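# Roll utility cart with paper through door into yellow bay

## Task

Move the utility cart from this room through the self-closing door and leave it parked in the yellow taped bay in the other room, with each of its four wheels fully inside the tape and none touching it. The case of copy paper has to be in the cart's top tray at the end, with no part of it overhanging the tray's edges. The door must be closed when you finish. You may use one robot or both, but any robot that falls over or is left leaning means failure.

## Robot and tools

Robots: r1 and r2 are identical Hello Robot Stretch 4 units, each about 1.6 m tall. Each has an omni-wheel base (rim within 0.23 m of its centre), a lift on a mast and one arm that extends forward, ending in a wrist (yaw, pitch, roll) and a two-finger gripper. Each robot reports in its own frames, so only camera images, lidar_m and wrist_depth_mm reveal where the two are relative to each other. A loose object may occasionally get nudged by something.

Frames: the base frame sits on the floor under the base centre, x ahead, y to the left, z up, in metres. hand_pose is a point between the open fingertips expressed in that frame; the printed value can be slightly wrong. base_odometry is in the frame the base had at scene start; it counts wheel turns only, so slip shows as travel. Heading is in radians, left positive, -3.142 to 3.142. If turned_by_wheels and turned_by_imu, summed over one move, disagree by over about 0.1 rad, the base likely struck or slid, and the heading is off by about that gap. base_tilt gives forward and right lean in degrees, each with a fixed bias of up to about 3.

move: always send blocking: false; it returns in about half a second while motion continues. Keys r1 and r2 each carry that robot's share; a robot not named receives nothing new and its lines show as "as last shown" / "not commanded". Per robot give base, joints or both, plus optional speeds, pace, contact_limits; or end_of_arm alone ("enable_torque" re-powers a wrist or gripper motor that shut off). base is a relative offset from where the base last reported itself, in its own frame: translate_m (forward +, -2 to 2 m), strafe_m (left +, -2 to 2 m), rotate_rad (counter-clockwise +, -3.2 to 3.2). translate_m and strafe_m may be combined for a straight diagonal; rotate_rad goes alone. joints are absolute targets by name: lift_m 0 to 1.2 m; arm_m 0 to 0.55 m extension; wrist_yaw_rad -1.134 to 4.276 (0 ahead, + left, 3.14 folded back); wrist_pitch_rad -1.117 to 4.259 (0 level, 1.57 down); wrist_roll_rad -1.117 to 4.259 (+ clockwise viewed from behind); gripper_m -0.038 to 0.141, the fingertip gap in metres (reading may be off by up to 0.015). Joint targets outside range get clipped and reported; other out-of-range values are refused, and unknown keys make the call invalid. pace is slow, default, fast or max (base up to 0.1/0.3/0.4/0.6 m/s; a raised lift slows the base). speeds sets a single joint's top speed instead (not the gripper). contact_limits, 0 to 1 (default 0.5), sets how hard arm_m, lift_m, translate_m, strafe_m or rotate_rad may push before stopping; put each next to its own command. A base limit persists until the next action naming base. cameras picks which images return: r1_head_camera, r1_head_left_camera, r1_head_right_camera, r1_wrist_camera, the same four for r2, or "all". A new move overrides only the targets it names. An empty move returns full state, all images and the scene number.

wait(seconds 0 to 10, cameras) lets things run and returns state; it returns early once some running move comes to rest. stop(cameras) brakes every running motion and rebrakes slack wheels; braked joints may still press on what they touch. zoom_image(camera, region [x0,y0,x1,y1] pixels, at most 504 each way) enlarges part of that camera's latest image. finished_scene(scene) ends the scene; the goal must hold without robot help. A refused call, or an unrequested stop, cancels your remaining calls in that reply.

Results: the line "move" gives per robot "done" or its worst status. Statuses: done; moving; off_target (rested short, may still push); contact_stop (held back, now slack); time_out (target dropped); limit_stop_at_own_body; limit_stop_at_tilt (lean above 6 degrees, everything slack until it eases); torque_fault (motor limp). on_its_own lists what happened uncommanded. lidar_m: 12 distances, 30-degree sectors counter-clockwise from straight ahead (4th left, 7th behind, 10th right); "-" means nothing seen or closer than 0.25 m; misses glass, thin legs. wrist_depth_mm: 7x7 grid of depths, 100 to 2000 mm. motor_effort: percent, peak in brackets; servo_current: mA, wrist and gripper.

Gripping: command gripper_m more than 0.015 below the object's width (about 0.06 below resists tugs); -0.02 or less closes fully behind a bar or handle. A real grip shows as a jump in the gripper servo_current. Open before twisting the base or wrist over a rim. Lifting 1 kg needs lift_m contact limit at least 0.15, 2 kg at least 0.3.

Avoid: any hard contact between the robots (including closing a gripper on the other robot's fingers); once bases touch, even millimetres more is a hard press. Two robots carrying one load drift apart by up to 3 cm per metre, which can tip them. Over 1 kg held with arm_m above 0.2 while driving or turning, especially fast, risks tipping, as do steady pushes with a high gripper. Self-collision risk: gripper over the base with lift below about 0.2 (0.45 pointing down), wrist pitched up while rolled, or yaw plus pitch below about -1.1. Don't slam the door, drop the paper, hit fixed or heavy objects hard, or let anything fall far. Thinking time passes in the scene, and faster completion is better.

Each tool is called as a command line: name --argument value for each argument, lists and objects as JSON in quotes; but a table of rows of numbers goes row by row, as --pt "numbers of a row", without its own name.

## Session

move

Scene clock: 0.00 s.
r1.base_odometry: x=+0.000 y=+0.000 heading=+0.000
r1.turned_by_wheels: +0.000
r1.turned_by_imu: +0.000
r1.base_tilt: forward=-1.6 right=+1.3
r1.lidar_m: 0.96 1.73 2.02 2.40 3.92 1.60 0.85 0.77 0.78 0.89 0.77 0.78
r1.base_status: not commanded
r1.joint_positions: lift_m=+0.124 arm_m=+0.000 wrist_yaw_rad=+3.194 wrist_pitch_rad=+0.002 wrist_roll_rad=+0.000 gripper_m=+0.056
r1.joint_status: not commanded
r1.measured_speeds: all 0
r1.motor_effort: lift_m=+19 arm_m=-4 wheel_0=-2 wheel_1=+1 wheel_2=+0
r1.servo_current: wrist_yaw_rad=59 wrist_pitch_rad=46 wrist_roll_rad=46 gripper_m=39
r1.hand_pose: x=-0.1216 y=+0.0722 z=+0.3019 quat_wxyz=(-0.026, -0.001, +0.000, +1.000) (m; r1's base frame)
r1.wrist_depth_mm: - 135 - - - - - / - 123 135 - - - - / - 121 191 - - - - / 110 136 194 - - - - / 137 - - - 1618 - - / 226 - 190 1098 188 1160 1118 / 224 163 750 798 768 768 759
r2.base_odometry: x=+0.000 y=+0.000 heading=+0.000
r2.turned_by_wheels: +0.000
r2.turned_by_imu: +0.000
r2.base_tilt: forward=-0.6 right=+0.1
r2.lidar_m: 1.29 1.32 1.58 2.33 2.36 2.78 1.41 1.41 2.77 2.39 2.42 1.48
r2.base_status: not commanded
r2.joint_positions: lift_m=+0.200 arm_m=+0.000 wrist_yaw_rad=+3.211 wrist_pitch_rad=+0.001 wrist_roll_rad=+0.000 gripper_m=+0.056
r2.joint_status: not commanded
r2.measured_speeds: all 0
r2.motor_effort: lift_m=+18 arm_m=-4 wheel_0=-1 wheel_1=+1 wheel_2=+1
r2.servo_current: wrist_yaw_rad=46 wrist_pitch_rad=39 wrist_roll_rad=52 gripper_m=52
r2.hand_pose: x=-0.1229 y=+0.0671 z=+0.3779 quat_wxyz=(-0.035, -0.001, +0.000, +0.999) (m; r2's base frame)
r2.wrist_depth_mm: - - 137 - - - - / - - 137 - - - - / - 109 138 - - - - / - 140 175 - - - - / 214 - - - - - - / 213 1281 196 1255 190 1336 1182 / 208 243 866 - - 854 878
pictures: r1_head_camera, r1_head_left_camera, r1_head_right_camera, r1_wrist_camera, r2_head_camera, r2_head_left_camera, r2_head_right_camera, r2_wrist_camera
Images, in order (width x height): r1_head_camera 420x560, r1_head_left_camera 420x672, r1_head_right_camera 420x672, r1_wrist_camera 616x392, r2_head_camera 420x560, r2_head_left_camera 420x672, r2_head_right_camera 420x672, r2_wrist_camera 616x392.

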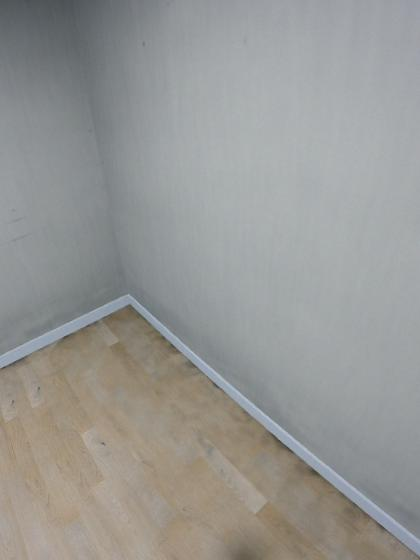

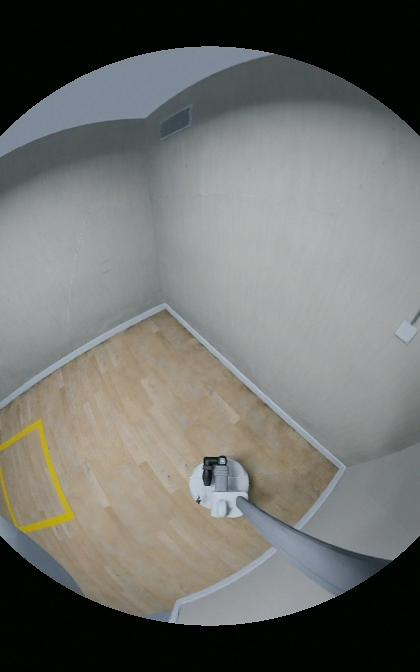

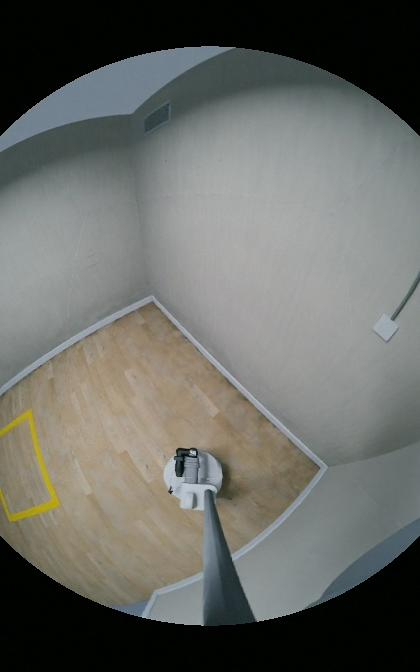

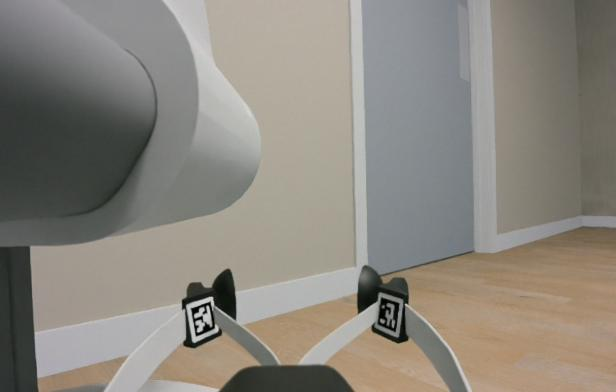

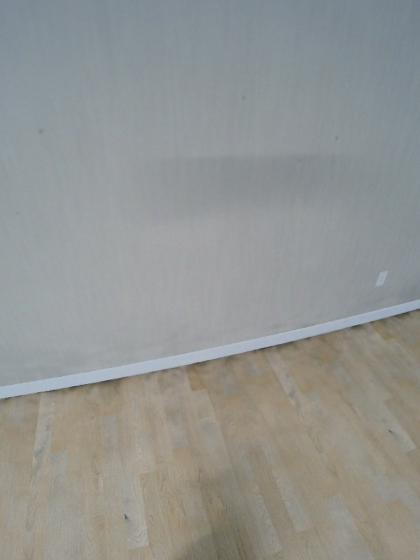

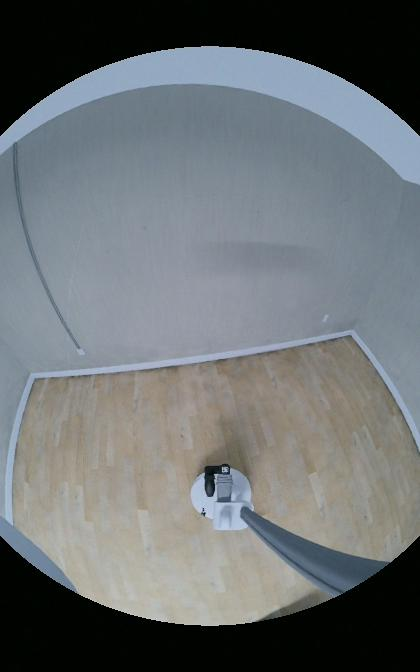

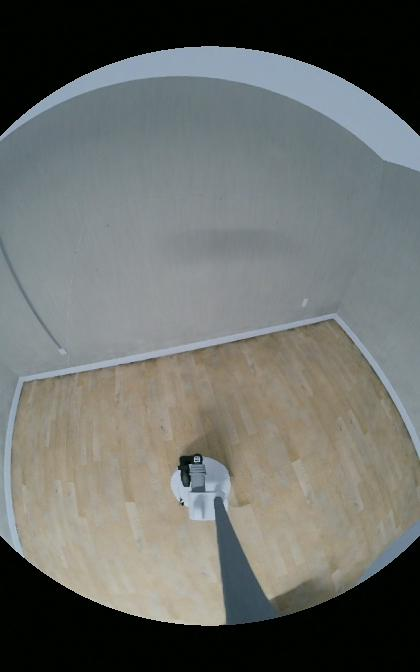

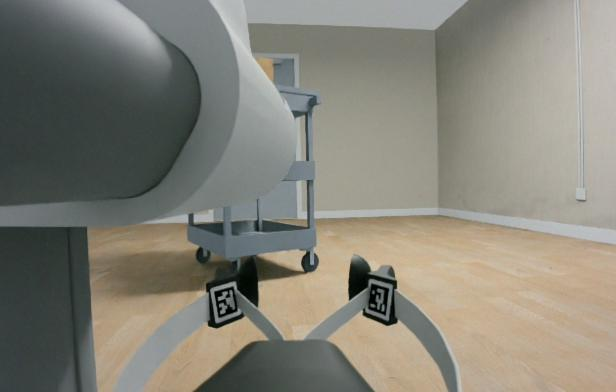

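move --blocking false --r1 '{"base":{"rotate_rad":2.1},"pace":"max"}' --r2 '{"base":{"rotate_rad":3.14},"joints":{"lift_m":0.645,"wrist_yaw_rad":0,"gripper_m":0.13},"pace":"fast"}'

wait --seconds 2.5

wait --seconds 2

move --blocking false --cameras '["r1_head_camera","r1_head_left_camera","r2_head_camera","r2_head_left_camera","r2_wrist_camera"]' --r2 '{"joints":{"wrist_roll_rad":1.57}}'

Scene clock: 6.90 s.
move: r1 moving; r2 moving
r1.base_odometry: x=+0.000 y=+0.000 heading=+0.506
r1.turned_by_wheels: +0.506
r1.turned_by_imu: +0.507
r1.base_tilt: forward=-1.6 right=+1.3
r1.lidar_m: 1.66 2.04 2.38 3.91 1.63 0.88 0.76 0.75 0.91 0.78 0.74 0.93
r1.base_status: rotate_rad moving
r1.joint_positions: lift_m=+0.124 arm_m=+0.000 wrist_yaw_rad=+3.194 wrist_pitch_rad=+0.002 wrist_roll_rad=+0.000 gripper_m=+0.056
r1.joint_status: not commanded
r1.measured_speeds: translate_m=+0.001 strafe_m=+0.000 rotate_rad=+1.951 lift_m=+0.000 arm_m=+0.000 wrist_yaw_rad=+0.000 wrist_pitch_rad=+0.000 wrist_roll_rad=+0.000
r1.motor_effort: lift_m=+19(20) arm_m=-4(4) wheel_0=-10(12) wheel_1=-9(10) wheel_2=-10(10)
r1.servo_current: wrist_yaw_rad=46(59) wrist_pitch_rad=39(52) wrist_roll_rad=33(65) gripper_m=39(46)
r1.hand_pose: x=-0.1216 y=+0.0722 z=+0.3019 quat_wxyz=(-0.026, -0.001, +0.000, +1.000) (m; r1's base frame)
r1.wrist_depth_mm: - 135 - - - - - / - 123 135 - - - - / - 121 193 - - - 1098 / 111 136 195 - - - 1118 / 137 - - - - - 1138 / 216 - 190 - 188 1008 1118 / 224 163 759 153 778 750 759
r2.base_odometry: x=+0.000 y=+0.000 heading=+0.379
r2.turned_by_wheels: +0.379
r2.turned_by_imu: +0.368
r2.base_tilt: forward=-0.7 right=+0.0
r2.lidar_m: 1.30 1.44 2.25 2.32 2.57 1.55 1.43 3.02 2.43 2.39 1.66 1.33
r2.base_status: rotate_rad moving
r2.joint_positions: lift_m=+0.263 arm_m=+0.000 wrist_yaw_rad=+2.599 wrist_pitch_rad=+0.001 wrist_roll_rad=+0.000 gripper_m=+0.075
r2.joint_status: lift_m moving; wrist_yaw_rad moving; gripper_m moving
r2.measured_speeds: translate_m=-0.001 strafe_m=+0.001 rotate_rad=+1.462 lift_m=+0.244 arm_m=+0.000 wrist_yaw_rad=-1.743 wrist_pitch_rad=+0.000 wrist_roll_rad=+0.000
r2.motor_effort: lift_m=+24(25) arm_m=-4(4) wheel_0=-5(11) wheel_1=-11(11) wheel_2=-13(13)
r2.servo_current: wrist_yaw_rad=124(124) wrist_pitch_rad=46(46) wrist_roll_rad=52(65) gripper_m=98(98)
r2.hand_pose: x=-0.0309 y=+0.2237 z=+0.4410 quat_wxyz=(+0.268, -0.001, +0.000, +0.963) (m; r2's base frame)
r2.wrist_depth_mm: - - - - - - - / - 1708 - - - - - / 271 - - - - - - / - - - - - - - / - - - - - - - / 1499 1430 190 1499 189 1537 1336 / 1060 976 1060 - 1042 960 976
pictures: none

Scene clock: 8.17 s.
earlier move: r1 done; r2 moving
r1.base_odometry: x=+0.000 y=+0.000 heading=+2.100
r1.turned_by_wheels: +1.594
r1.turned_by_imu: +1.604
r1.base_tilt: forward=-1.6 right=+1.3
r1.lidar_m: 3.90 1.60 0.86 0.75 0.74 0.88 0.78 0.77 0.95 1.73 2.03 2.40
r1.base_status: done
r1.joint_positions: lift_m=+0.124 arm_m=+0.000 wrist_yaw_rad=+3.194 wrist_pitch_rad=+0.002 wrist_roll_rad=+0.000 gripper_m=+0.056
r1.joint_status: not commanded
r1.measured_speeds: all 0
r1.motor_effort: lift_m=+20(20) arm_m=-4(4) wheel_0=-2(12) wheel_1=-1(12) wheel_2=+0(12)
r1.servo_current: wrist_yaw_rad=46(65) wrist_pitch_rad=39(52) wrist_roll_rad=52(65) gripper_m=39(46)
r1.hand_pose: x=-0.1216 y=+0.0722 z=+0.3019 quat_wxyz=(-0.026, -0.001, +0.000, +1.000) (m; r1's base frame)
r1.wrist_depth_mm: - 135 - - - - - / - 122 145 - - - - / - 121 190 - - - - / 110 136 194 - - - - / 137 - - - - - - / 216 - 190 - 187 931 - / 224 163 759 153 778 759 750
r2.base_odometry: x=+0.000 y=+0.000 heading=+3.025
r2.turned_by_wheels: +2.646
r2.turned_by_imu: +2.576
r2.base_tilt: forward=-0.7 right=+0.1
r2.lidar_m: 1.52 1.38 2.98 2.39 2.38 1.60 1.33 1.27 1.46 2.24 2.33 2.56
r2.base_status: rotate_rad moving
r2.joint_positions: lift_m=+0.640 arm_m=+0.000 wrist_yaw_rad=+0.401 wrist_pitch_rad=+0.001 wrist_roll_rad=+0.000 gripper_m=+0.130
r2.joint_status: lift_m moving; wrist_yaw_rad moving; the others done
r2.measured_speeds: translate_m=+0.001 strafe_m=+0.000 rotate_rad=+0.879 lift_m=+0.079 arm_m=+0.000 wrist_yaw_rad=-1.715 wrist_pitch_rad=+0.000 wrist_roll_rad=+0.000
r2.motor_effort: lift_m=+21(26) arm_m=-4(4) wheel_0=-2(12) wheel_1=+0(12) wheel_2=-4(17)
r2.servo_current: wrist_yaw_rad=98(124) wrist_pitch_rad=46(46) wrist_roll_rad=39(65) gripper_m=46(98)
r2.hand_pose: x=+0.4706 y=+0.0322 z=+0.8176 quat_wxyz=(+0.980, +0.000, +0.001, +0.199) (m; r2's base frame)
r2.wrist_depth_mm: - - - - - - - / - - - - - - - / - - - 1537 - - - / - - - 1499 - - - / - - - - - - - / - - 201 1229 219 - - / 1808 1808 1756 - 1808 1661 1708
wait: 1.27 of 2.5 s (r1 has come to rest)
pictures: none

Scene clock: 8.80 s.
earlier move: r2 done
r1.base_odometry: x=+0.000 y=+0.000 heading=+2.100
r1.turned_by_wheels: +0.000
r1.turned_by_imu: +0.000
r1.base_tilt: forward=-1.6 right=+1.3
r1.lidar_m: 3.90 1.59 0.86 0.74 0.76 0.89 0.76 0.78 0.94 1.74 2.02 2.41
r1.base_status: done
r1.joint_positions: lift_m=+0.124 arm_m=+0.000 wrist_yaw_rad=+3.194 wrist_pitch_rad=+0.002 wrist_roll_rad=+0.000 gripper_m=+0.056
r1.joint_status: not commanded
r1.measured_speeds: all 0
r1.motor_effort: lift_m=+19(20) arm_m=-4(4) wheel_0=-2(12) wheel_1=-1(12) wheel_2=+0(12)
r1.servo_current: wrist_yaw_rad=46(65) wrist_pitch_rad=39(52) wrist_roll_rad=59(65) gripper_m=46(52)
r1.hand_pose: x=-0.1216 y=+0.0722 z=+0.3019 quat_wxyz=(-0.026, -0.001, +0.000, +1.000) (m; r1's base frame)
r1.wrist_depth_mm: - 135 - - - - - / - 122 145 - - - - / - 121 189 - - - - / 110 135 194 - - - - / 137 - - - - - - / 216 - 190 - 187 960 - / 223 163 759 154 778 759 750
r2.base_odometry: x=+0.000 y=+0.000 heading=+3.139
r2.turned_by_wheels: +0.114
r2.turned_by_imu: +0.111
r2.base_tilt: forward=-0.7 right=+0.1
r2.lidar_m: 1.42 1.39 2.77 2.39 2.42 1.53 1.30 1.31 1.55 2.34 2.35 2.75
r2.base_status: done
r2.joint_positions: lift_m=+0.645 arm_m=+0.000 wrist_yaw_rad=+0.003 wrist_pitch_rad=+0.001 wrist_roll_rad=+0.000 gripper_m=+0.130
r2.joint_status: all done
r2.measured_speeds: all 0
r2.motor_effort: lift_m=+21(26) arm_m=-4(4) wheel_0=-4(12) wheel_1=-3(12) wheel_2=-6(17)
r2.servo_current: wrist_yaw_rad=33(130) wrist_pitch_rad=39(46) wrist_roll_rad=46(65) gripper_m=52(98)
r2.hand_pose: x=+0.4596 y=-0.0866 z=+0.8226 quat_wxyz=(+1.000, +0.000, +0.001, +0.001) (m; r2's base frame)
r2.wrist_depth_mm: - - - - - - - / - - - - - - - / - - - - - - - / - - 1863 - - - - / - - - - - - - / - - 193 - 219 - - / 1863 1756 - - 1863 1708 1708
wait: 0.63 of 2 s (r2 has come to rest)
pictures: none

Scene clock: 9.30 s.
move: r2 moving
r1: as last shown
r1.lidar_m: 3.92 1.59 0.88 0.75 0.76 0.89 0.77 0.79 0.96 1.75 2.00 2.41
r1.motor_effort: lift_m=+20(20) arm_m=-4(4) wheel_0=-2(2) wheel_1=-1(1) wheel_2=+0(0)
r1.servo_current: wrist_yaw_rad=59(59) wrist_pitch_rad=46(46) wrist_roll_rad=39(59) gripper_m=39(46)
r1.wrist_depth_mm: - 135 - - - - - / - 122 145 - - - - / - 121 190 - - - - / 110 135 194 - - - - / 137 - - - - - - / 216 - 190 - 188 960 - / 224 163 750 153 788 759 759
r2.base_odometry: x=+0.000 y=+0.000 heading=+3.139
r2.turned_by_wheels: +0.000
r2.turned_by_imu: +0.000
r2.base_tilt: forward=-0.7 right=+0.1
r2.lidar_m: 1.42 1.39 2.82 2.40 2.41 1.53 1.30 1.32 1.54 2.35 2.36 2.74
r2.base_status: not commanded
r2.joint_positions: lift_m=+0.645 arm_m=+0.000 wrist_yaw_rad=+0.003 wrist_pitch_rad=+0.001 wrist_roll_rad=+0.588 gripper_m=+0.130
r2.joint_status: wrist_roll_rad moving
r2.measured_speeds: translate_m=+0.000 strafe_m=+0.000 rotate_rad=+0.000 lift_m=+0.000 arm_m=+0.000 wrist_yaw_rad=+0.000 wrist_pitch_rad=+0.000 wrist_roll_rad=+1.820
r2.motor_effort: lift_m=+21(21) arm_m=-4(4) wheel_0=-4(4) wheel_1=-3(3) wheel_2=-6(6)
r2.servo_current: wrist_yaw_rad=46(59) wrist_pitch_rad=46(46) wrist_roll_rad=91(117) gripper_m=52(52)
r2.hand_pose: x=+0.4596 y=-0.0866 z=+0.8226 quat_wxyz=(+0.957, +0.290, +0.001, +0.001) (m; r2's base frame)
r2.wrist_depth_mm: - - - - - - - / - - - - - - - / - - - - - - - / - - - - - - - / - - 1464 - - - 1618 / - - 201 1430 219 1397 1281 / - - - - 1576 1308 1078
pictures: r1_head_camera, r1_head_left_camera, r2_head_camera, r2_head_left_camera, r2_wrist_camera
Images, in order (width x height): r1_head_camera 420x560, r1_head_left_camera 420x672, r2_head_camera 420x560, r2_head_left_camera 420x672, r2_wrist_camera 616x392.

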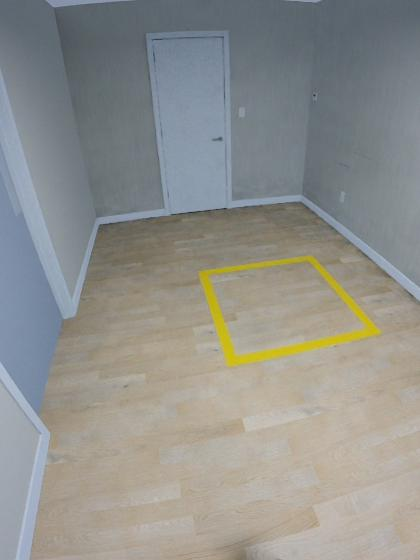

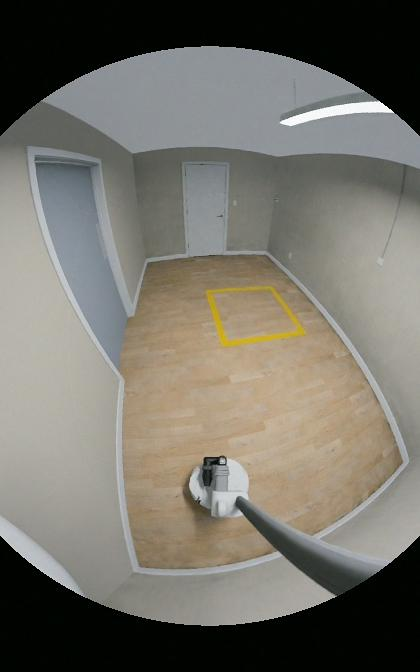

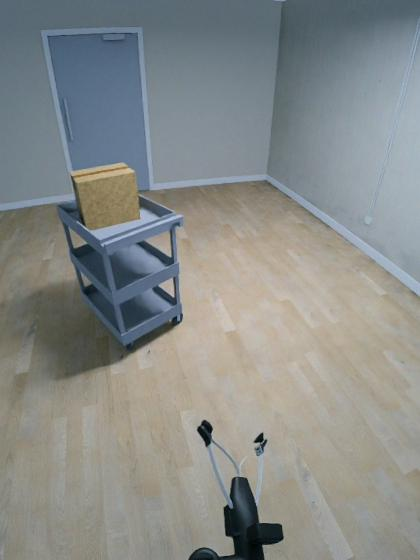

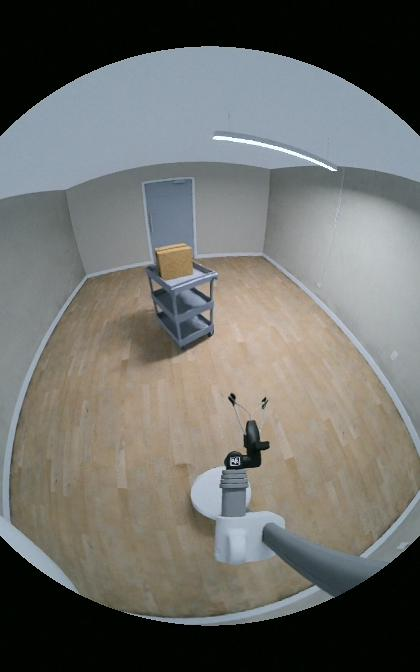

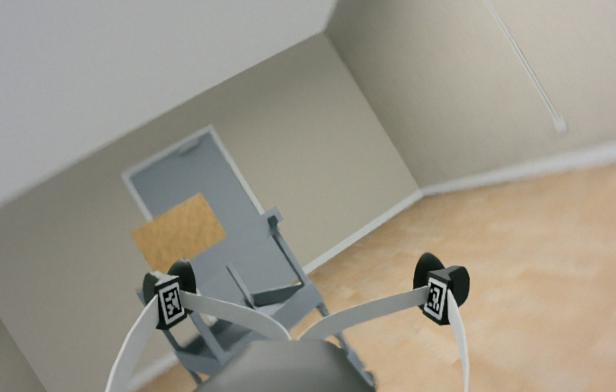

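zoom_image --camera "r2_head_camera" --region '[40, 140, 220, 360]'

Scaled by 2.291 from the camera's 420x560 image, which has a finer 1200x1600 frame.

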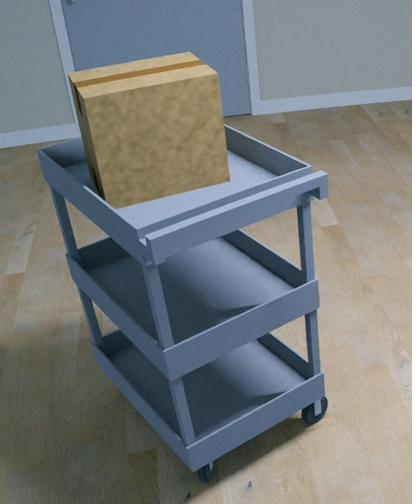

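move --blocking false --r1 '{"base":{"rotate_rad":0.23},"pace":"fast"}' --r2 '{"base":{"rotate_rad":0.25},"joints":{"wrist_yaw_rad":0.57,"arm_m":0.3}}'

wait --seconds 0.6

wait --seconds 0.6

move --blocking false --r1 '{"base":{"translate_m":1.58},"pace":"max"}' --r2 '{"base":{"translate_m":0.55,"strafe_m":-0.25},"joints":{"wrist_roll_rad":1.57}}'

wait --seconds 3

wait --seconds 2 --cameras '["r1_head_camera","r1_head_left_camera","r2_head_camera","r2_head_left_camera","r2_wrist_camera"]'

Scene clock: 47.63 s.
earlier move: r2 done
move: r1 moving; r2 moving
r1.base_odometry: x=+0.000 y=+0.000 heading=+2.326
r1.turned_by_wheels: +0.226
r1.turned_by_imu: +0.227
r1.base_tilt: forward=-1.6 right=+1.3
r1.lidar_m: 2.99 1.07 0.77 0.75 0.78 0.80 0.75 0.84 1.14 2.03 2.11 2.92
r1.base_status: rotate_rad moving
r1.joint_positions: lift_m=+0.124 arm_m=+0.000 wrist_yaw_rad=+3.194 wrist_pitch_rad=+0.002 wrist_roll_rad=+0.000 gripper_m=+0.056
r1.joint_status: not commanded
r1.measured_speeds: translate_m=+0.000 strafe_m=-0.001 rotate_rad=+0.198 lift_m=+0.000 arm_m=+0.000 wrist_yaw_rad=+0.000 wrist_pitch_rad=+0.000 wrist_roll_rad=+0.000
r1.motor_effort: lift_m=+20(20) arm_m=-4(4) wheel_0=-3(10) wheel_1=-1(9) wheel_2=+1(9)
r1.servo_current: wrist_yaw_rad=52(78) wrist_pitch_rad=39(46) wrist_roll_rad=46(59) gripper_m=39(46)
r1.hand_pose: x=-0.1216 y=+0.0722 z=+0.3019 quat_wxyz=(-0.026, -0.001, +0.000, +1.000) (m; r1's base frame)
r1.wrist_depth_mm: - 135 - - - - - / - 123 135 - - - - / - 121 191 - - - - / 110 136 195 - - - - / 137 - - - - - - / 216 - 190 - 188 - - / 225 759 768 143 732 759 750
r2.base_odometry: x=+0.000 y=+0.000 heading=-2.936
r2.turned_by_wheels: +0.208
r2.turned_by_imu: +0.203
r2.base_tilt: forward=-0.6 right=+0.1
r2.lidar_m: 1.42 3.59 2.53 2.36 1.97 1.40 1.29 1.33 1.79 2.34 2.40 3.20
r2.base_status: rotate_rad moving
r2.joint_positions: lift_m=+0.645 arm_m=+0.051 wrist_yaw_rad=+0.508 wrist_pitch_rad=+0.001 wrist_roll_rad=+1.568 gripper_m=+0.130
r2.joint_status: arm_m moving; wrist_yaw_rad moving; the others done
r2.measured_speeds: translate_m=-0.001 strafe_m=+0.001 rotate_rad=+0.432 lift_m=+0.000 arm_m=+0.195 wrist_yaw_rad=+0.988 wrist_pitch_rad=+0.000 wrist_roll_rad=+0.000
r2.motor_effort: lift_m=+21(21) arm_m=+9(11) wheel_0=-2(10) wheel_1=-4(10) wheel_2=-5(11)
r2.servo_current: wrist_yaw_rad=59(156) wrist_pitch_rad=39(46) wrist_roll_rad=46(59) gripper_m=46(52)
r2.hand_pose: x=+0.5160 y=+0.0639 z=+0.8226 quat_wxyz=(+0.685, +0.683, +0.178, +0.178) (m; r2's base frame)
r2.wrist_depth_mm: - - - 1281 1618 1430 1138 / - - - 1366 1098 1118 1138 / - - - - - 1576 1160 / - - - - - 1618 1160 / - - - - - 1661 1182 / - - 217 - 220 1366 1138 / - - - - - 1808 1160
pictures: none

Scene clock: 48.00 s.
earlier move: r1 done; r2 moving
r1.base_odometry: x=+0.000 y=+0.000 heading=+2.330
r1.turned_by_wheels: +0.004
r1.turned_by_imu: +0.004
r1.base_tilt: forward=-1.6 right=+1.2
r1.lidar_m: 2.91 1.09 0.78 0.75 0.78 0.80 0.77 0.80 1.13 2.03 2.12 2.91
r1.base_status: done
r1.joint_positions: lift_m=+0.124 arm_m=+0.000 wrist_yaw_rad=+3.194 wrist_pitch_rad=+0.002 wrist_roll_rad=+0.000 gripper_m=+0.056
r1.joint_status: not commanded
r1.measured_speeds: all 0
r1.motor_effort: lift_m=+20(20) arm_m=-4(4) wheel_0=-3(10) wheel_1=+0(9) wheel_2=-1(9)
r1.servo_current: wrist_yaw_rad=39(78) wrist_pitch_rad=46(46) wrist_roll_rad=59(72) gripper_m=39(46)
r1.hand_pose: x=-0.1216 y=+0.0722 z=+0.3019 quat_wxyz=(-0.026, -0.001, +0.000, +1.000) (m; r1's base frame)
r1.wrist_depth_mm: - 135 - - - - - / - 123 135 - - - - / - 121 191 - - - - / 110 136 195 - - - - / 137 - - - - - - / 216 - 190 - 187 - - / 225 768 750 143 732 759 778
r2.base_odometry: x=+0.000 y=+0.000 heading=-2.895
r2.turned_by_wheels: +0.041
r2.turned_by_imu: +0.040
r2.base_tilt: forward=-0.7 right=+0.1
r2.lidar_m: 1.41 3.44 2.52 2.40 1.88 1.38 1.31 1.37 1.85 2.33 2.44 3.34
r2.base_status: rotate_rad moving
r2.joint_positions: lift_m=+0.645 arm_m=+0.151 wrist_yaw_rad=+0.567 wrist_pitch_rad=+0.001 wrist_roll_rad=+1.568 gripper_m=+0.130
r2.joint_status: arm_m moving; wrist_yaw_rad moving; the others done
r2.measured_speeds: translate_m=+0.000 strafe_m=+0.000 rotate_rad=+0.000 lift_m=+0.000 arm_m=+0.341 wrist_yaw_rad=+0.000 wrist_pitch_rad=+0.000 wrist_roll_rad=+0.000
r2.motor_effort: lift_m=+21(21) arm_m=+8(11) wheel_0=-6(10) wheel_1=-3(10) wheel_2=-3(11)
r2.servo_current: wrist_yaw_rad=46(156) wrist_pitch_rad=33(46) wrist_roll_rad=52(59) gripper_m=59(59)
r2.hand_pose: x=+0.6125 y=+0.0812 z=+0.8226 quat_wxyz=(+0.680, +0.678, +0.198, +0.198) (m; r2's base frame)
r2.wrist_depth_mm: - - - 1160 1366 - 1025 / - - - - - 1537 1118 / - - - - - 1661 1138 / - - - - - 1661 1160 / - - - - - 1537 1138 / - - 218 - 219 1366 1138 / - - - - - 1756 1138
wait: 0.37 of 0.6 s (r1 has come to rest)
pictures: none

Scene clock: 48.60 s.
earlier move: r2 moving
r1.base_odometry: x=+0.000 y=+0.000 heading=+2.330
r1.turned_by_wheels: +0.000
r1.turned_by_imu: +0.000
r1.base_tilt: forward=-1.6 right=+1.3
r1.lidar_m: 2.96 1.08 0.79 0.75 0.79 0.82 0.77 0.81 1.15 2.02 2.11 2.90
r1.base_status: done
r1.joint_positions: lift_m=+0.124 arm_m=+0.000 wrist_yaw_rad=+3.194 wrist_pitch_rad=+0.002 wrist_roll_rad=+0.000 gripper_m=+0.056
r1.joint_status: not commanded
r1.measured_speeds: all 0
r1.motor_effort: lift_m=+19(20) arm_m=-4(4) wheel_0=-2(10) wheel_1=-1(9) wheel_2=-1(9)
r1.servo_current: wrist_yaw_rad=52(78) wrist_pitch_rad=39(52) wrist_roll_rad=65(72) gripper_m=46(52)
r1.hand_pose: x=-0.1216 y=+0.0722 z=+0.3019 quat_wxyz=(-0.026, -0.001, +0.000, +1.000) (m; r1's base frame)
r1.wrist_depth_mm: - 135 - - - - - / - 123 135 - - - - / - 121 191 - - - - / 111 136 195 - - - - / 137 - - - - - - / 215 - 190 - 187 - - / 225 750 759 143 732 750 759
r2.base_odometry: x=+0.000 y=+0.000 heading=-2.895
r2.turned_by_wheels: +0.000
r2.turned_by_imu: +0.000
r2.base_tilt: forward=-0.6 right=+0.1
r2.lidar_m: 1.39 3.46 2.49 2.39 1.86 1.37 1.31 1.37 1.89 2.32 2.44 3.33
r2.base_status: done
r2.joint_positions: lift_m=+0.645 arm_m=+0.286 wrist_yaw_rad=+0.567 wrist_pitch_rad=+0.001 wrist_roll_rad=+1.568 gripper_m=+0.130
r2.joint_status: arm_m moving; wrist_yaw_rad moving; the others done
r2.measured_speeds: translate_m=+0.000 strafe_m=+0.000 rotate_rad=+0.000 lift_m=+0.000 arm_m=+0.111 wrist_yaw_rad=+0.000 wrist_pitch_rad=+0.000 wrist_roll_rad=+0.000
r2.motor_effort: lift_m=+21(21) arm_m=+9(11) wheel_0=-3(10) wheel_1=-2(10) wheel_2=-3(11)
r2.servo_current: wrist_yaw_rad=33(156) wrist_pitch_rad=39(46) wrist_roll_rad=52(59) gripper_m=52(59)
r2.hand_pose: x=+0.7472 y=+0.0812 z=+0.8226 quat_wxyz=(+0.680, +0.678, +0.198, +0.198) (m; r2's base frame)
r2.wrist_depth_mm: - - 1042 820 1366 831 - / - - - - - 1397 1118 / - - - - - 1618 1138 / - - - - - 1618 1160 / - - - - - 1537 1138 / - - 218 - 220 1366 1160 / - - - - - 1756 1160
wait: 0.60 s; no rest
pictures: none

Scene clock: 49.10 s.
earlier move: r2 moving
move: r1 moving; r2 moving
r1.base_odometry: x=-0.043 y=+0.046 heading=+2.330
r1.turned_by_wheels: +0.000
r1.turned_by_imu: +0.000
r1.base_tilt: forward=-1.6 right=+1.2
r1.lidar_m: 2.93 1.07 0.79 0.74 0.79 0.88 0.81 0.89 1.24 2.01 2.12 2.90
r1.base_status: translate_m moving
r1.joint_positions: lift_m=+0.124 arm_m=+0.000 wrist_yaw_rad=+3.194 wrist_pitch_rad=+0.002 wrist_roll_rad=+0.000 gripper_m=+0.056
r1.joint_status: not commanded
r1.measured_speeds: translate_m=+0.243 strafe_m=-0.001 rotate_rad=-0.002 lift_m=+0.000 arm_m=+0.000 wrist_yaw_rad=+0.000 wrist_pitch_rad=+0.000 wrist_roll_rad=+0.000
r1.motor_effort: lift_m=+19(20) arm_m=-4(4) wheel_0=+8(10) wheel_1=+8(10) wheel_2=-14(14)
r1.servo_current: wrist_yaw_rad=46(65) wrist_pitch_rad=33(46) wrist_roll_rad=33(65) gripper_m=39(46)
r1.hand_pose: x=-0.1216 y=+0.0722 z=+0.3019 quat_wxyz=(-0.026, -0.001, +0.000, +1.000) (m; r1's base frame)
r1.wrist_depth_mm: - 133 133 - - - - / - 111 133 - - - - / - 115 136 - - - - / - 135 188 - - - - / 205 - - - - - - / 213 - 191 - 188 - - / 219 750 750 798 778 759 750
r2.base_odometry: x=-0.034 y=+0.006 heading=-2.895
r2.turned_by_wheels: +0.000
r2.turned_by_imu: +0.000
r2.base_tilt: forward=-0.7 right=+0.1
r2.lidar_m: 1.35 3.46 2.52 2.40 1.94 1.42 1.34 1.39 1.91 2.31 2.44 3.31
r2.base_status: translate_m moving; strafe_m moving
r2.joint_positions: lift_m=+0.645 arm_m=+0.300 wrist_yaw_rad=+0.567 wrist_pitch_rad=+0.001 wrist_roll_rad=+1.568 gripper_m=+0.130
r2.joint_status: arm_m moving; wrist_yaw_rad moving; wrist_roll_rad moving
r2.measured_speeds: translate_m=+0.121 strafe_m=-0.055 rotate_rad=+0.001 lift_m=+0.000 arm_m=+0.000 wrist_yaw_rad=+0.000 wrist_pitch_rad=+0.000 wrist_roll_rad=+0.000
r2.motor_effort: lift_m=+21(21) arm_m=+9(10) wheel_0=+11(11) wheel_1=+4(6) wheel_2=-11(12)
r2.servo_current: wrist_yaw_rad=33(65) wrist_pitch_rad=46(46) wrist_roll_rad=33(52) gripper_m=52(52)
r2.hand_pose: x=+0.7609 y=+0.0812 z=+0.8226 quat_wxyz=(+0.680, +0.678, +0.198, +0.198) (m; r2's base frame)
r2.wrist_depth_mm: - - 1025 788 1336 - - / - - - - - 1537 1060 / - - - - - 1661 1138 / - - - - - 1618 1138 / - - - - - 1537 1138 / - - 217 - 220 1366 1138 / - - - - - 1756 1138
pictures: none

Scene clock: 52.00 s.
earlier move: r1 moving; r2 done
r1.base_odometry: x=-1.056 y=+1.113 heading=+2.330
r1.turned_by_wheels: +0.000
r1.turned_by_imu: +0.001
r1.base_tilt: forward=-1.6 right=+1.3
r1.lidar_m: 2.40 1.08 0.85 0.81 0.85 1.08 2.30 2.44 2.14 2.03 2.11 2.49
r1.base_status: translate_m moving
r1.joint_positions: lift_m=+0.124 arm_m=+0.000 wrist_yaw_rad=+3.194 wrist_pitch_rad=+0.002 wrist_roll_rad=+0.000 gripper_m=+0.056
r1.joint_status: not commanded
r1.measured_speeds: translate_m=+0.222 strafe_m=+0.000 rotate_rad=+0.004 lift_m=+0.000 arm_m=+0.000 wrist_yaw_rad=+0.000 wrist_pitch_rad=+0.000 wrist_roll_rad=+0.000
r1.motor_effort: lift_m=+19(20) arm_m=-4(4) wheel_0=+1(11) wheel_1=-1(11) wheel_2=+2(16)
r1.servo_current: wrist_yaw_rad=52(78) wrist_pitch_rad=39(52) wrist_roll_rad=52(65) gripper_m=46(46)
r1.hand_pose: x=-0.1216 y=+0.0722 z=+0.3019 quat_wxyz=(-0.026, -0.001, +0.000, +1.000) (m; r1's base frame)
r1.wrist_depth_mm: - 135 - - - - - / - 123 146 - - - - / - 121 191 - - - - / 110 136 206 - - - - / 216 - - - - 1808 - / 1008 1205 194 1160 187 1118 1008 / 750 750 759 798 778 759 768
r2.base_odometry: x=-0.594 y=+0.108 heading=-2.895
r2.turned_by_wheels: +0.000
r2.turned_by_imu: +0.001
r2.base_tilt: forward=-0.6 right=+0.1
r2.lidar_m: 0.91 0.89 2.79 2.64 2.72 1.91 1.87 1.95 2.19 2.09 2.16 3.01
r2.base_status: done
r2.joint_positions: lift_m=+0.645 arm_m=+0.300 wrist_yaw_rad=+0.567 wrist_pitch_rad=+0.001 wrist_roll_rad=+1.568 gripper_m=+0.130
r2.joint_status: all done
r2.measured_speeds: all 0
r2.motor_effort: lift_m=+21(21) arm_m=+7(10) wheel_0=+3(14) wheel_1=+4(6) wheel_2=-2(14)
r2.servo_current: wrist_yaw_rad=46(65) wrist_pitch_rad=39(46) wrist_roll_rad=46(59) gripper_m=52(59)
r2.hand_pose: x=+0.7609 y=+0.0812 z=+0.8227 quat_wxyz=(+0.680, +0.678, +0.198, +0.198) (m; r2's base frame)
r2.wrist_depth_mm: - - - 430 - 732 433 / - - - 439 - - 439 / - - 654 449 - - 449 / - - 691 459 - - 462 / - - 723 466 - - 469 / - - 217 473 488 484 484 / - - - - - 1808 1118
wait: 2.90 of 3 s (r2 has come to rest)
pictures: none

Scene clock: 52.80 s.
earlier move: r1 done
r1.base_odometry: x=-1.087 y=+1.146 heading=+2.329
r1.turned_by_wheels: +0.000
r1.turned_by_imu: +0.000
r1.base_tilt: forward=-1.6 right=+1.3
r1.lidar_m: 2.35 1.08 0.85 0.83 0.86 1.09 2.32 2.47 2.14 2.02 2.13 2.43
r1.base_status: done
r1.joint_positions: lift_m=+0.124 arm_m=+0.000 wrist_yaw_rad=+3.194 wrist_pitch_rad=+0.002 wrist_roll_rad=+0.000 gripper_m=+0.056
r1.joint_status: not commanded
r1.measured_speeds: all 0
r1.motor_effort: lift_m=+19(20) arm_m=-4(4) wheel_0=+1(11) wheel_1=-1(11) wheel_2=+0(16)
r1.servo_current: wrist_yaw_rad=39(78) wrist_pitch_rad=39(52) wrist_roll_rad=52(65) gripper_m=46(46)
r1.hand_pose: x=-0.1216 y=+0.0722 z=+0.3019 quat_wxyz=(-0.026, -0.001, +0.000, +1.000) (m; r1's base frame)
r1.wrist_depth_mm: - 135 - - - - - / - 123 146 - - - - / - 121 191 - - - - / 111 135 207 - - - - / 216 - - - - 1756 - / 991 1205 193 1205 188 1138 1008 / 759 759 759 798 778 759 759
r2.base_odometry: x=-0.594 y=+0.108 heading=-2.895
r2.turned_by_wheels: +0.000
r2.turned_by_imu: +0.000
r2.base_tilt: forward=-0.7 right=+0.1
r2.lidar_m: 0.89 0.89 2.77 2.62 2.66 1.94 1.85 1.96 2.16 2.09 2.14 3.00
r2.base_status: done
r2.joint_positions: lift_m=+0.645 arm_m=+0.300 wrist_yaw_rad=+0.567 wrist_pitch_rad=+0.001 wrist_roll_rad=+1.568 gripper_m=+0.130
r2.joint_status: all done
r2.measured_speeds: all 0
r2.motor_effort: lift_m=+21(21) arm_m=+7(10) wheel_0=+3(14) wheel_1=+4(6) wheel_2=-2(14)
r2.servo_current: wrist_yaw_rad=46(65) wrist_pitch_rad=52(52) wrist_roll_rad=46(59) gripper_m=59(59)
r2.hand_pose: x=+0.7609 y=+0.0812 z=+0.8227 quat_wxyz=(+0.680, +0.678, +0.198, +0.198) (m; r2's base frame)
r2.wrist_depth_mm: - - - 430 - 741 436 / - - - 436 - - 439 / - - 654 449 - - 449 / - - 683 459 - - 459 / - - 723 462 - - 466 / - - 217 477 488 480 484 / - - - - - 1756 1160
wait: 0.80 of 2 s (r1 has come to rest)
pictures: r1_head_camera, r1_head_left_camera, r2_head_camera, r2_head_left_camera, r2_wrist_camera
Images, in order (width x height): r1_head_camera 420x560, r1_head_left_camera 420x672, r2_head_camera 420x560, r2_head_left_camera 420x672, r2_wrist_camera 616x392.

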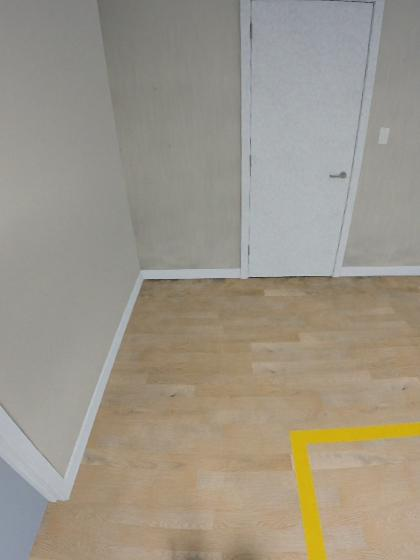

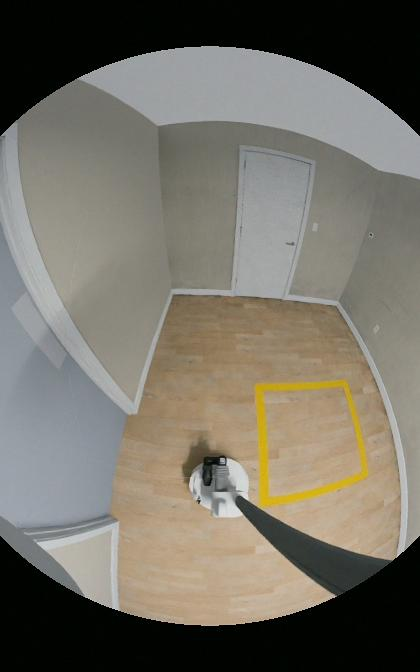

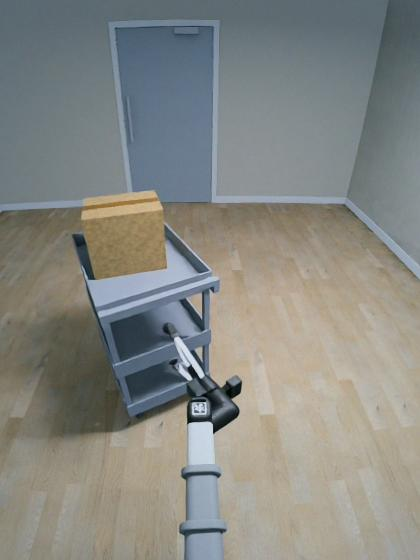

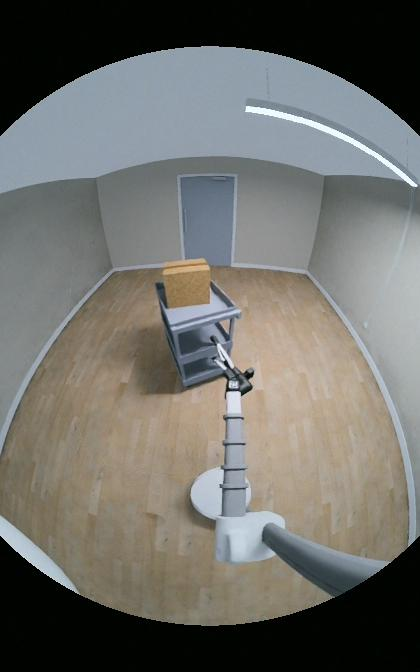

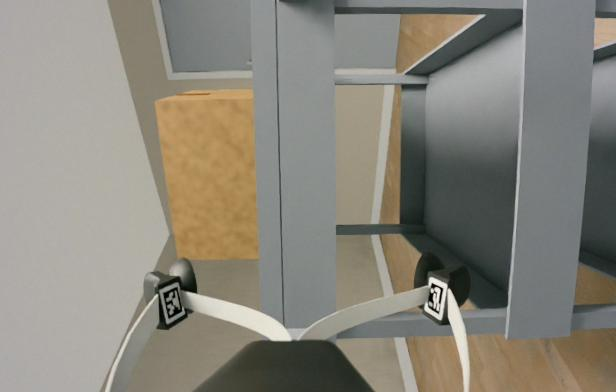

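move --blocking false --r1 '{"base":{"translate_m":0.14},"pace":"fast"}' --r2 '{"base":{"translate_m":0.15,"strafe_m":0.08},"joints":{"arm_m":0.385},"pace":"slow"}'

wait --seconds 1.2

move --blocking false --r1 '{"base":{"rotate_rad":1.57},"pace":"fast"}'

wait --seconds 1.5

wait --seconds 1.5 --cameras '["r1_head_camera","r1_head_left_camera","r2_head_camera","r2_wrist_camera"]'

Scene clock: 79.23 s.
move: r1 moving; r2 moving
r1.base_odometry: x=-1.122 y=+1.183 heading=+2.330
r1.turned_by_wheels: +0.000
r1.turned_by_imu: +0.000
r1.base_tilt: forward=-1.6 right=+1.2
r1.lidar_m: 2.29 1.07 0.86 0.82 0.87 1.09 2.39 2.53 2.14 2.03 2.13 2.38
r1.base_status: translate_m moving
r1.joint_positions: lift_m=+0.124 arm_m=+0.000 wrist_yaw_rad=+3.194 wrist_pitch_rad=+0.002 wrist_roll_rad=+0.000 gripper_m=+0.056
r1.joint_status: not commanded
r1.measured_speeds: translate_m=+0.195 strafe_m=+0.000 rotate_rad=-0.004 lift_m=+0.000 arm_m=+0.000 wrist_yaw_rad=+0.000 wrist_pitch_rad=+0.000 wrist_roll_rad=+0.000
r1.motor_effort: lift_m=+19(20) arm_m=-4(4) wheel_0=+8(9) wheel_1=+7(9) wheel_2=-11(11)
r1.servo_current: wrist_yaw_rad=65(65) wrist_pitch_rad=39(46) wrist_roll_rad=39(72) gripper_m=39(46)
r1.hand_pose: x=-0.1216 y=+0.0722 z=+0.3019 quat_wxyz=(-0.026, -0.001, +0.000, +1.000) (m; r1's base frame)
r1.wrist_depth_mm: - 133 134 - - - - / - 117 133 - - - - / - 114 141 - - - - / 107 135 188 - - - - / 208 - - - - 1808 - / 224 1205 193 1182 187 1138 991 / 221 750 750 798 778 768 759
r2.base_odometry: x=-0.605 y=+0.098 heading=-2.894
r2.turned_by_wheels: +0.000
r2.turned_by_imu: +0.001
r2.base_tilt: forward=-0.7 right=+0.1
r2.lidar_m: 0.90 0.88 2.76 2.62 2.69 1.95 1.87 1.95 2.18 2.08 2.19 3.00
r2.base_status: translate_m moving; strafe_m moving
r2.joint_positions: lift_m=+0.645 arm_m=+0.312 wrist_yaw_rad=+0.567 wrist_pitch_rad=+0.001 wrist_roll_rad=+1.568 gripper_m=+0.130
r2.joint_status: arm_m moving
r2.measured_speeds: translate_m=+0.050 strafe_m=+0.027 rotate_rad=+0.000 lift_m=+0.000 arm_m=+0.049 wrist_yaw_rad=+0.000 wrist_pitch_rad=+0.000 wrist_roll_rad=+0.000
r2.motor_effort: lift_m=+21(21) arm_m=+9(11) wheel_0=+7(8) wheel_1=+8(8) wheel_2=-11(11)
r2.servo_current: wrist_yaw_rad=46(52) wrist_pitch_rad=33(39) wrist_roll_rad=46(52) gripper_m=52(59)
r2.hand_pose: x=+0.7736 y=+0.0812 z=+0.8227 quat_wxyz=(+0.680, +0.678, +0.198, +0.198) (m; r2's base frame)
r2.wrist_depth_mm: - - - 410 - 699 413 / - - - 418 - - 421 / - - 627 427 - - 427 / - - 661 433 - - 433 / - - 699 439 - - 442 / - - 217 449 469 452 452 / - - - - - 1661 1078
pictures: none

Scene clock: 80.20 s.
earlier move: r1 done; r2 moving
r1.base_odometry: x=-1.184 y=+1.248 heading=+2.330
r1.turned_by_wheels: +0.000
r1.turned_by_imu: +0.000
r1.base_tilt: forward=-1.6 right=+1.3
r1.lidar_m: 2.20 1.05 0.83 0.81 0.87 1.08 2.46 2.63 2.13 2.02 2.12 2.29
r1.base_status: done
r1.joint_positions: lift_m=+0.124 arm_m=+0.000 wrist_yaw_rad=+3.194 wrist_pitch_rad=+0.002 wrist_roll_rad=+0.000 gripper_m=+0.056
r1.joint_status: not commanded
r1.measured_speeds: all 0
r1.motor_effort: lift_m=+20(20) arm_m=-4(4) wheel_0=+2(10) wheel_1=+1(9) wheel_2=+2(11)
r1.servo_current: wrist_yaw_rad=59(65) wrist_pitch_rad=46(52) wrist_roll_rad=39(72) gripper_m=39(46)
r1.hand_pose: x=-0.1216 y=+0.0722 z=+0.3019 quat_wxyz=(-0.026, -0.001, +0.000, +1.000) (m; r1's base frame)
r1.wrist_depth_mm: - 135 - - - - - / - 123 146 - - - - / - 121 191 - - - - / 110 135 206 - - - - / 216 - - - - 1863 - / 1008 1182 193 1160 187 1118 1008 / 759 759 750 788 778 759 759
r2.base_odometry: x=-0.670 y=+0.039 heading=-2.894
r2.turned_by_wheels: +0.000
r2.turned_by_imu: +0.000
r2.base_tilt: forward=-0.6 right=+0.1
r2.lidar_m: 0.80 0.81 2.70 2.57 2.74 2.03 1.93 2.03 2.25 2.12 2.22 3.02
r2.base_status: translate_m moving; strafe_m moving
r2.joint_positions: lift_m=+0.645 arm_m=+0.378 wrist_yaw_rad=+0.567 wrist_pitch_rad=+0.001 wrist_roll_rad=+1.568 gripper_m=+0.130
r2.joint_status: arm_m moving
r2.measured_speeds: translate_m=+0.087 strafe_m=+0.046 rotate_rad=+0.000 lift_m=+0.000 arm_m=+0.039 wrist_yaw_rad=+0.000 wrist_pitch_rad=+0.000 wrist_roll_rad=+0.000
r2.motor_effort: lift_m=+21(21) arm_m=+8(12) wheel_0=+2(8) wheel_1=+6(9) wheel_2=-7(11)
r2.servo_current: wrist_yaw_rad=39(52) wrist_pitch_rad=39(46) wrist_roll_rad=52(59) gripper_m=52(59)
r2.hand_pose: x=+0.8389 y=+0.0812 z=+0.8227 quat_wxyz=(+0.680, +0.678, +0.198, +0.198) (m; r2's base frame)
r2.wrist_depth_mm: - - - 268 - 1708 - / - - 233 276 - 788 - / - 484 229 281 - - - / - 512 228 287 - - - / - - 232 293 - - - / - - 234 298 196 554 - / - - - - - 1756 466
wait: 0.97 of 1.2 s (r1 has come to rest)
pictures: none

Scene clock: 80.70 s.
earlier move: r2 moving
move: r1 moving
r1.base_odometry: x=-1.184 y=+1.248 heading=+2.709
r1.turned_by_wheels: +0.379
r1.turned_by_imu: +0.380
r1.base_tilt: forward=-1.6 right=+1.2
r1.lidar_m: 1.29 0.81 0.81 0.84 0.98 1.96 2.51 2.25 2.06 2.07 2.40 2.20
r1.base_status: rotate_rad moving
r1.joint_positions: lift_m=+0.124 arm_m=+0.000 wrist_yaw_rad=+3.194 wrist_pitch_rad=+0.002 wrist_roll_rad=+0.000 gripper_m=+0.056
r1.joint_status: not commanded
r1.measured_speeds: translate_m=+0.000 strafe_m=+0.000 rotate_rad=+1.459 lift_m=+0.000 arm_m=+0.000 wrist_yaw_rad=+0.000 wrist_pitch_rad=+0.000 wrist_roll_rad=+0.000
r1.motor_effort: lift_m=+20(20) arm_m=-4(4) wheel_0=-10(10) wheel_1=-7(9) wheel_2=-9(9)
r1.servo_current: wrist_yaw_rad=33(59) wrist_pitch_rad=46(52) wrist_roll_rad=46(59) gripper_m=39(46)
r1.hand_pose: x=-0.1216 y=+0.0722 z=+0.3019 quat_wxyz=(-0.026, -0.001, +0.000, +1.000) (m; r1's base frame)
r1.wrist_depth_mm: - 135 - - - - - / - 123 146 - - - - / - 121 192 - - - - / 111 136 207 - - - - / 216 - - - - - - / 1008 1205 193 1182 188 1138 1098 / 750 750 759 778 778 759 750
r2.base_odometry: x=-0.704 y=+0.008 heading=-2.894
r2.turned_by_wheels: +0.000
r2.turned_by_imu: +0.000
r2.base_tilt: forward=-0.6 right=+0.0
r2.lidar_m: 0.77 0.76 2.68 2.57 2.70 2.09 1.99 2.07 2.26 2.16 2.23 3.09
r2.base_status: translate_m moving; strafe_m moving
r2.joint_positions: lift_m=+0.645 arm_m=+0.385 wrist_yaw_rad=+0.567 wrist_pitch_rad=+0.001 wrist_roll_rad=+1.568 gripper_m=+0.130
r2.joint_status: arm_m moving
r2.measured_speeds: translate_m=+0.062 strafe_m=+0.032 rotate_rad=+0.000 lift_m=+0.000 arm_m=+0.000 wrist_yaw_rad=+0.000 wrist_pitch_rad=+0.000 wrist_roll_rad=+0.000
r2.motor_effort: lift_m=+21(21) arm_m=+8(14) wheel_0=+5(6) wheel_1=+5(8) wheel_2=-7(8)
r2.servo_current: wrist_yaw_rad=39(59) wrist_pitch_rad=39(46) wrist_roll_rad=52(59) gripper_m=52(52)
r2.hand_pose: x=+0.8459 y=+0.0812 z=+0.8227 quat_wxyz=(+0.680, +0.678, +0.198, +0.198) (m; r2's base frame)
r2.wrist_depth_mm: - - 176 221 - 1708 - / - - 175 225 - 778 - / - 430 172 230 - 820 - / - 455 175 234 - 831 - / - 484 179 239 854 - - / - - 180 244 195 - - / - - 186 - - 1808 477
pictures: none

Scene clock: 81.60 s.
earlier move: r1 moving; r2 done
r1.base_odometry: x=-1.184 y=+1.248 heading=-2.386
r1.turned_by_wheels: +1.188
r1.turned_by_imu: +1.195
r1.base_tilt: forward=-1.6 right=+1.3
r1.lidar_m: 0.81 0.85 1.07 2.47 2.58 2.11 2.02 2.13 2.33 2.22 1.06 0.84
r1.base_status: rotate_rad moving
r1.joint_positions: lift_m=+0.124 arm_m=+0.000 wrist_yaw_rad=+3.194 wrist_pitch_rad=+0.002 wrist_roll_rad=+0.000 gripper_m=+0.056
r1.joint_status: not commanded
r1.measured_speeds: translate_m=+0.001 strafe_m=+0.000 rotate_rad=+0.184 lift_m=+0.000 arm_m=+0.000 wrist_yaw_rad=+0.000 wrist_pitch_rad=+0.000 wrist_roll_rad=+0.000
r1.motor_effort: lift_m=+20(20) arm_m=-4(4) wheel_0=-2(10) wheel_1=+0(10) wheel_2=+0(10)
r1.servo_current: wrist_yaw_rad=26(59) wrist_pitch_rad=39(52) wrist_roll_rad=59(65) gripper_m=46(46)
r1.hand_pose: x=-0.1216 y=+0.0722 z=+0.3019 quat_wxyz=(-0.026, -0.001, +0.000, +1.000) (m; r1's base frame)
r1.wrist_depth_mm: - 135 - - - - - / - 123 146 - - - - / - 120 191 - - - - / 110 136 206 - - - - / 216 - - - - - - / 991 1182 191 1182 187 1138 1118 / 741 759 750 798 723 750 768
r2.base_odometry: x=-0.720 y=-0.006 heading=-2.895
r2.turned_by_wheels: -0.001
r2.turned_by_imu: -0.001
r2.base_tilt: forward=-0.7 right=+0.0
r2.lidar_m: 0.75 0.74 2.69 2.54 2.68 2.10 2.01 2.06 2.26 2.14 2.23 3.06
r2.base_status: done
r2.joint_positions: lift_m=+0.645 arm_m=+0.385 wrist_yaw_rad=+0.567 wrist_pitch_rad=+0.000 wrist_roll_rad=+1.568 gripper_m=+0.130
r2.joint_status: all done
r2.measured_speeds: all 0
r2.motor_effort: lift_m=+19(21) arm_m=+8(14) wheel_0=+1(7) wheel_1=+3(8) wheel_2=-11(13)
r2.servo_current: wrist_yaw_rad=52(59) wrist_pitch_rad=39(46) wrist_roll_rad=46(59) gripper_m=52(52)
r2.hand_pose: x=+0.8459 y=+0.0812 z=+0.8230 quat_wxyz=(+0.680, +0.678, +0.198, +0.198) (m; r2's base frame)
r2.wrist_depth_mm: - - 147 204 - 1808 - / - - 150 207 207 723 - / - 415 153 211 - 798 - / - 436 156 214 - 809 - / - 462 158 220 219 820 - / - 215 161 223 195 - - / - - 165 - - 1921 480
wait: 0.90 of 1.5 s (r2 has come to rest)
pictures: none

Scene clock: 81.93 s.
earlier move: r1 done
r1.base_odometry: x=-1.184 y=+1.248 heading=-2.383
r1.turned_by_wheels: +0.003
r1.turned_by_imu: +0.003
r1.base_tilt: forward=-1.6 right=+1.3
r1.lidar_m: 0.81 0.84 1.08 2.48 2.60 2.10 2.02 2.14 2.30 2.22 1.08 0.83
r1.base_status: done
r1.joint_positions: lift_m=+0.124 arm_m=+0.000 wrist_yaw_rad=+3.194 wrist_pitch_rad=+0.002 wrist_roll_rad=+0.000 gripper_m=+0.056
r1.joint_status: not commanded
r1.measured_speeds: all 0
r1.motor_effort: lift_m=+19(20) arm_m=-4(4) wheel_0=-3(10) wheel_1=+0(10) wheel_2=+2(10)
r1.servo_current: wrist_yaw_rad=46(65) wrist_pitch_rad=46(52) wrist_roll_rad=33(65) gripper_m=39(46)
r1.hand_pose: x=-0.1216 y=+0.0722 z=+0.3019 quat_wxyz=(-0.026, -0.001, +0.000, +1.000) (m; r1's base frame)
r1.wrist_depth_mm: - 135 - - - - - / - 123 146 - - - - / - 121 191 - - - - / 110 136 206 - - - - / 216 - - - - - - / 991 1229 193 1205 187 1138 1118 / 759 741 750 778 732 759 759
r2.base_odometry: x=-0.720 y=-0.006 heading=-2.895
r2.turned_by_wheels: +0.000
r2.turned_by_imu: +0.000
r2.base_tilt: forward=-0.7 right=+0.1
r2.lidar_m: 0.74 0.73 2.71 2.53 2.69 2.10 1.99 2.07 2.26 2.17 2.26 3.07
r2.base_status: done
r2.joint_positions: lift_m=+0.645 arm_m=+0.385 wrist_yaw_rad=+0.567 wrist_pitch_rad=+0.000 wrist_roll_rad=+1.568 gripper_m=+0.130
r2.joint_status: all done
r2.measured_speeds: all 0
r2.motor_effort: lift_m=+19(21) arm_m=+8(14) wheel_0=+1(7) wheel_1=+3(8) wheel_2=-11(13)
r2.servo_current: wrist_yaw_rad=39(59) wrist_pitch_rad=39(46) wrist_roll_rad=39(59) gripper_m=46(52)
r2.hand_pose: x=+0.8459 y=+0.0812 z=+0.8230 quat_wxyz=(+0.680, +0.678, +0.198, +0.198) (m; r2's base frame)
r2.wrist_depth_mm: - - 147 204 - 1863 - / - - 150 207 759 750 - / - 413 153 211 - 788 - / - 436 156 214 - 809 - / - 462 159 219 219 820 - / - 214 162 221 195 - - / - - 165 - - 1921 477
wait: 0.33 of 1.5 s (r1 has come to rest)
pictures: r1_head_camera, r1_head_left_camera, r2_head_camera, r2_wrist_camera
Images, in order (width x height): r1_head_camera 420x560, r1_head_left_camera 420x672, r2_head_camera 420x560, r2_wrist_camera 616x392.

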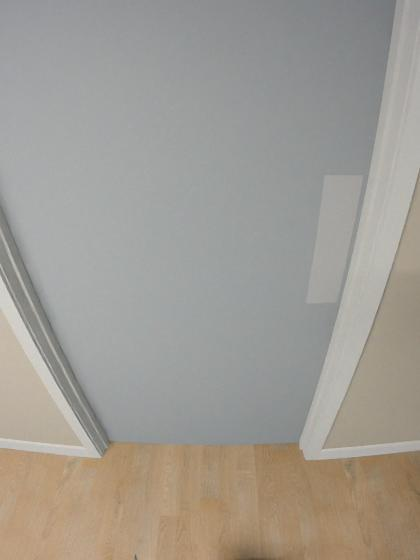

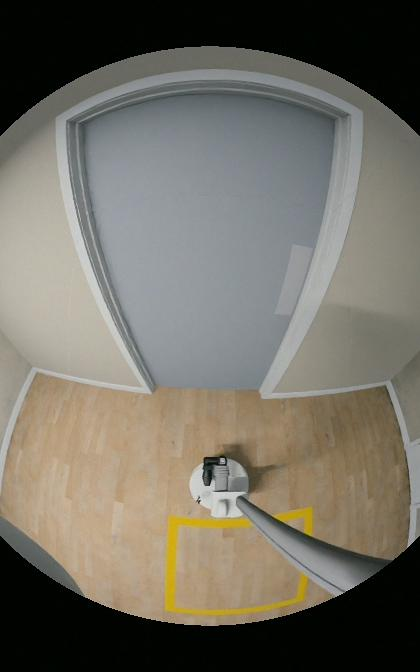

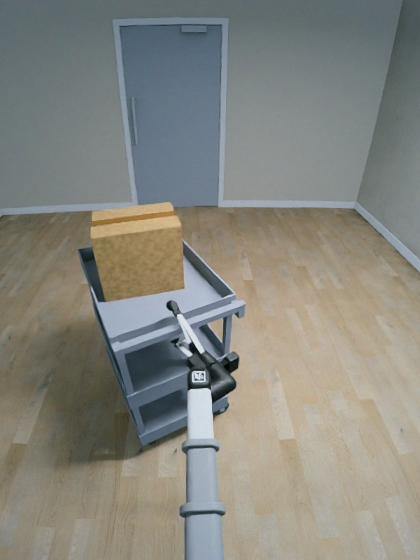

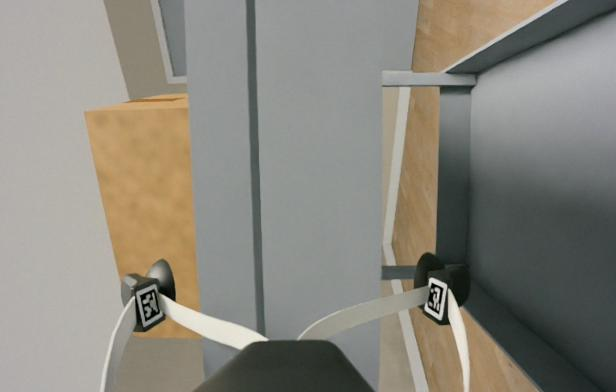

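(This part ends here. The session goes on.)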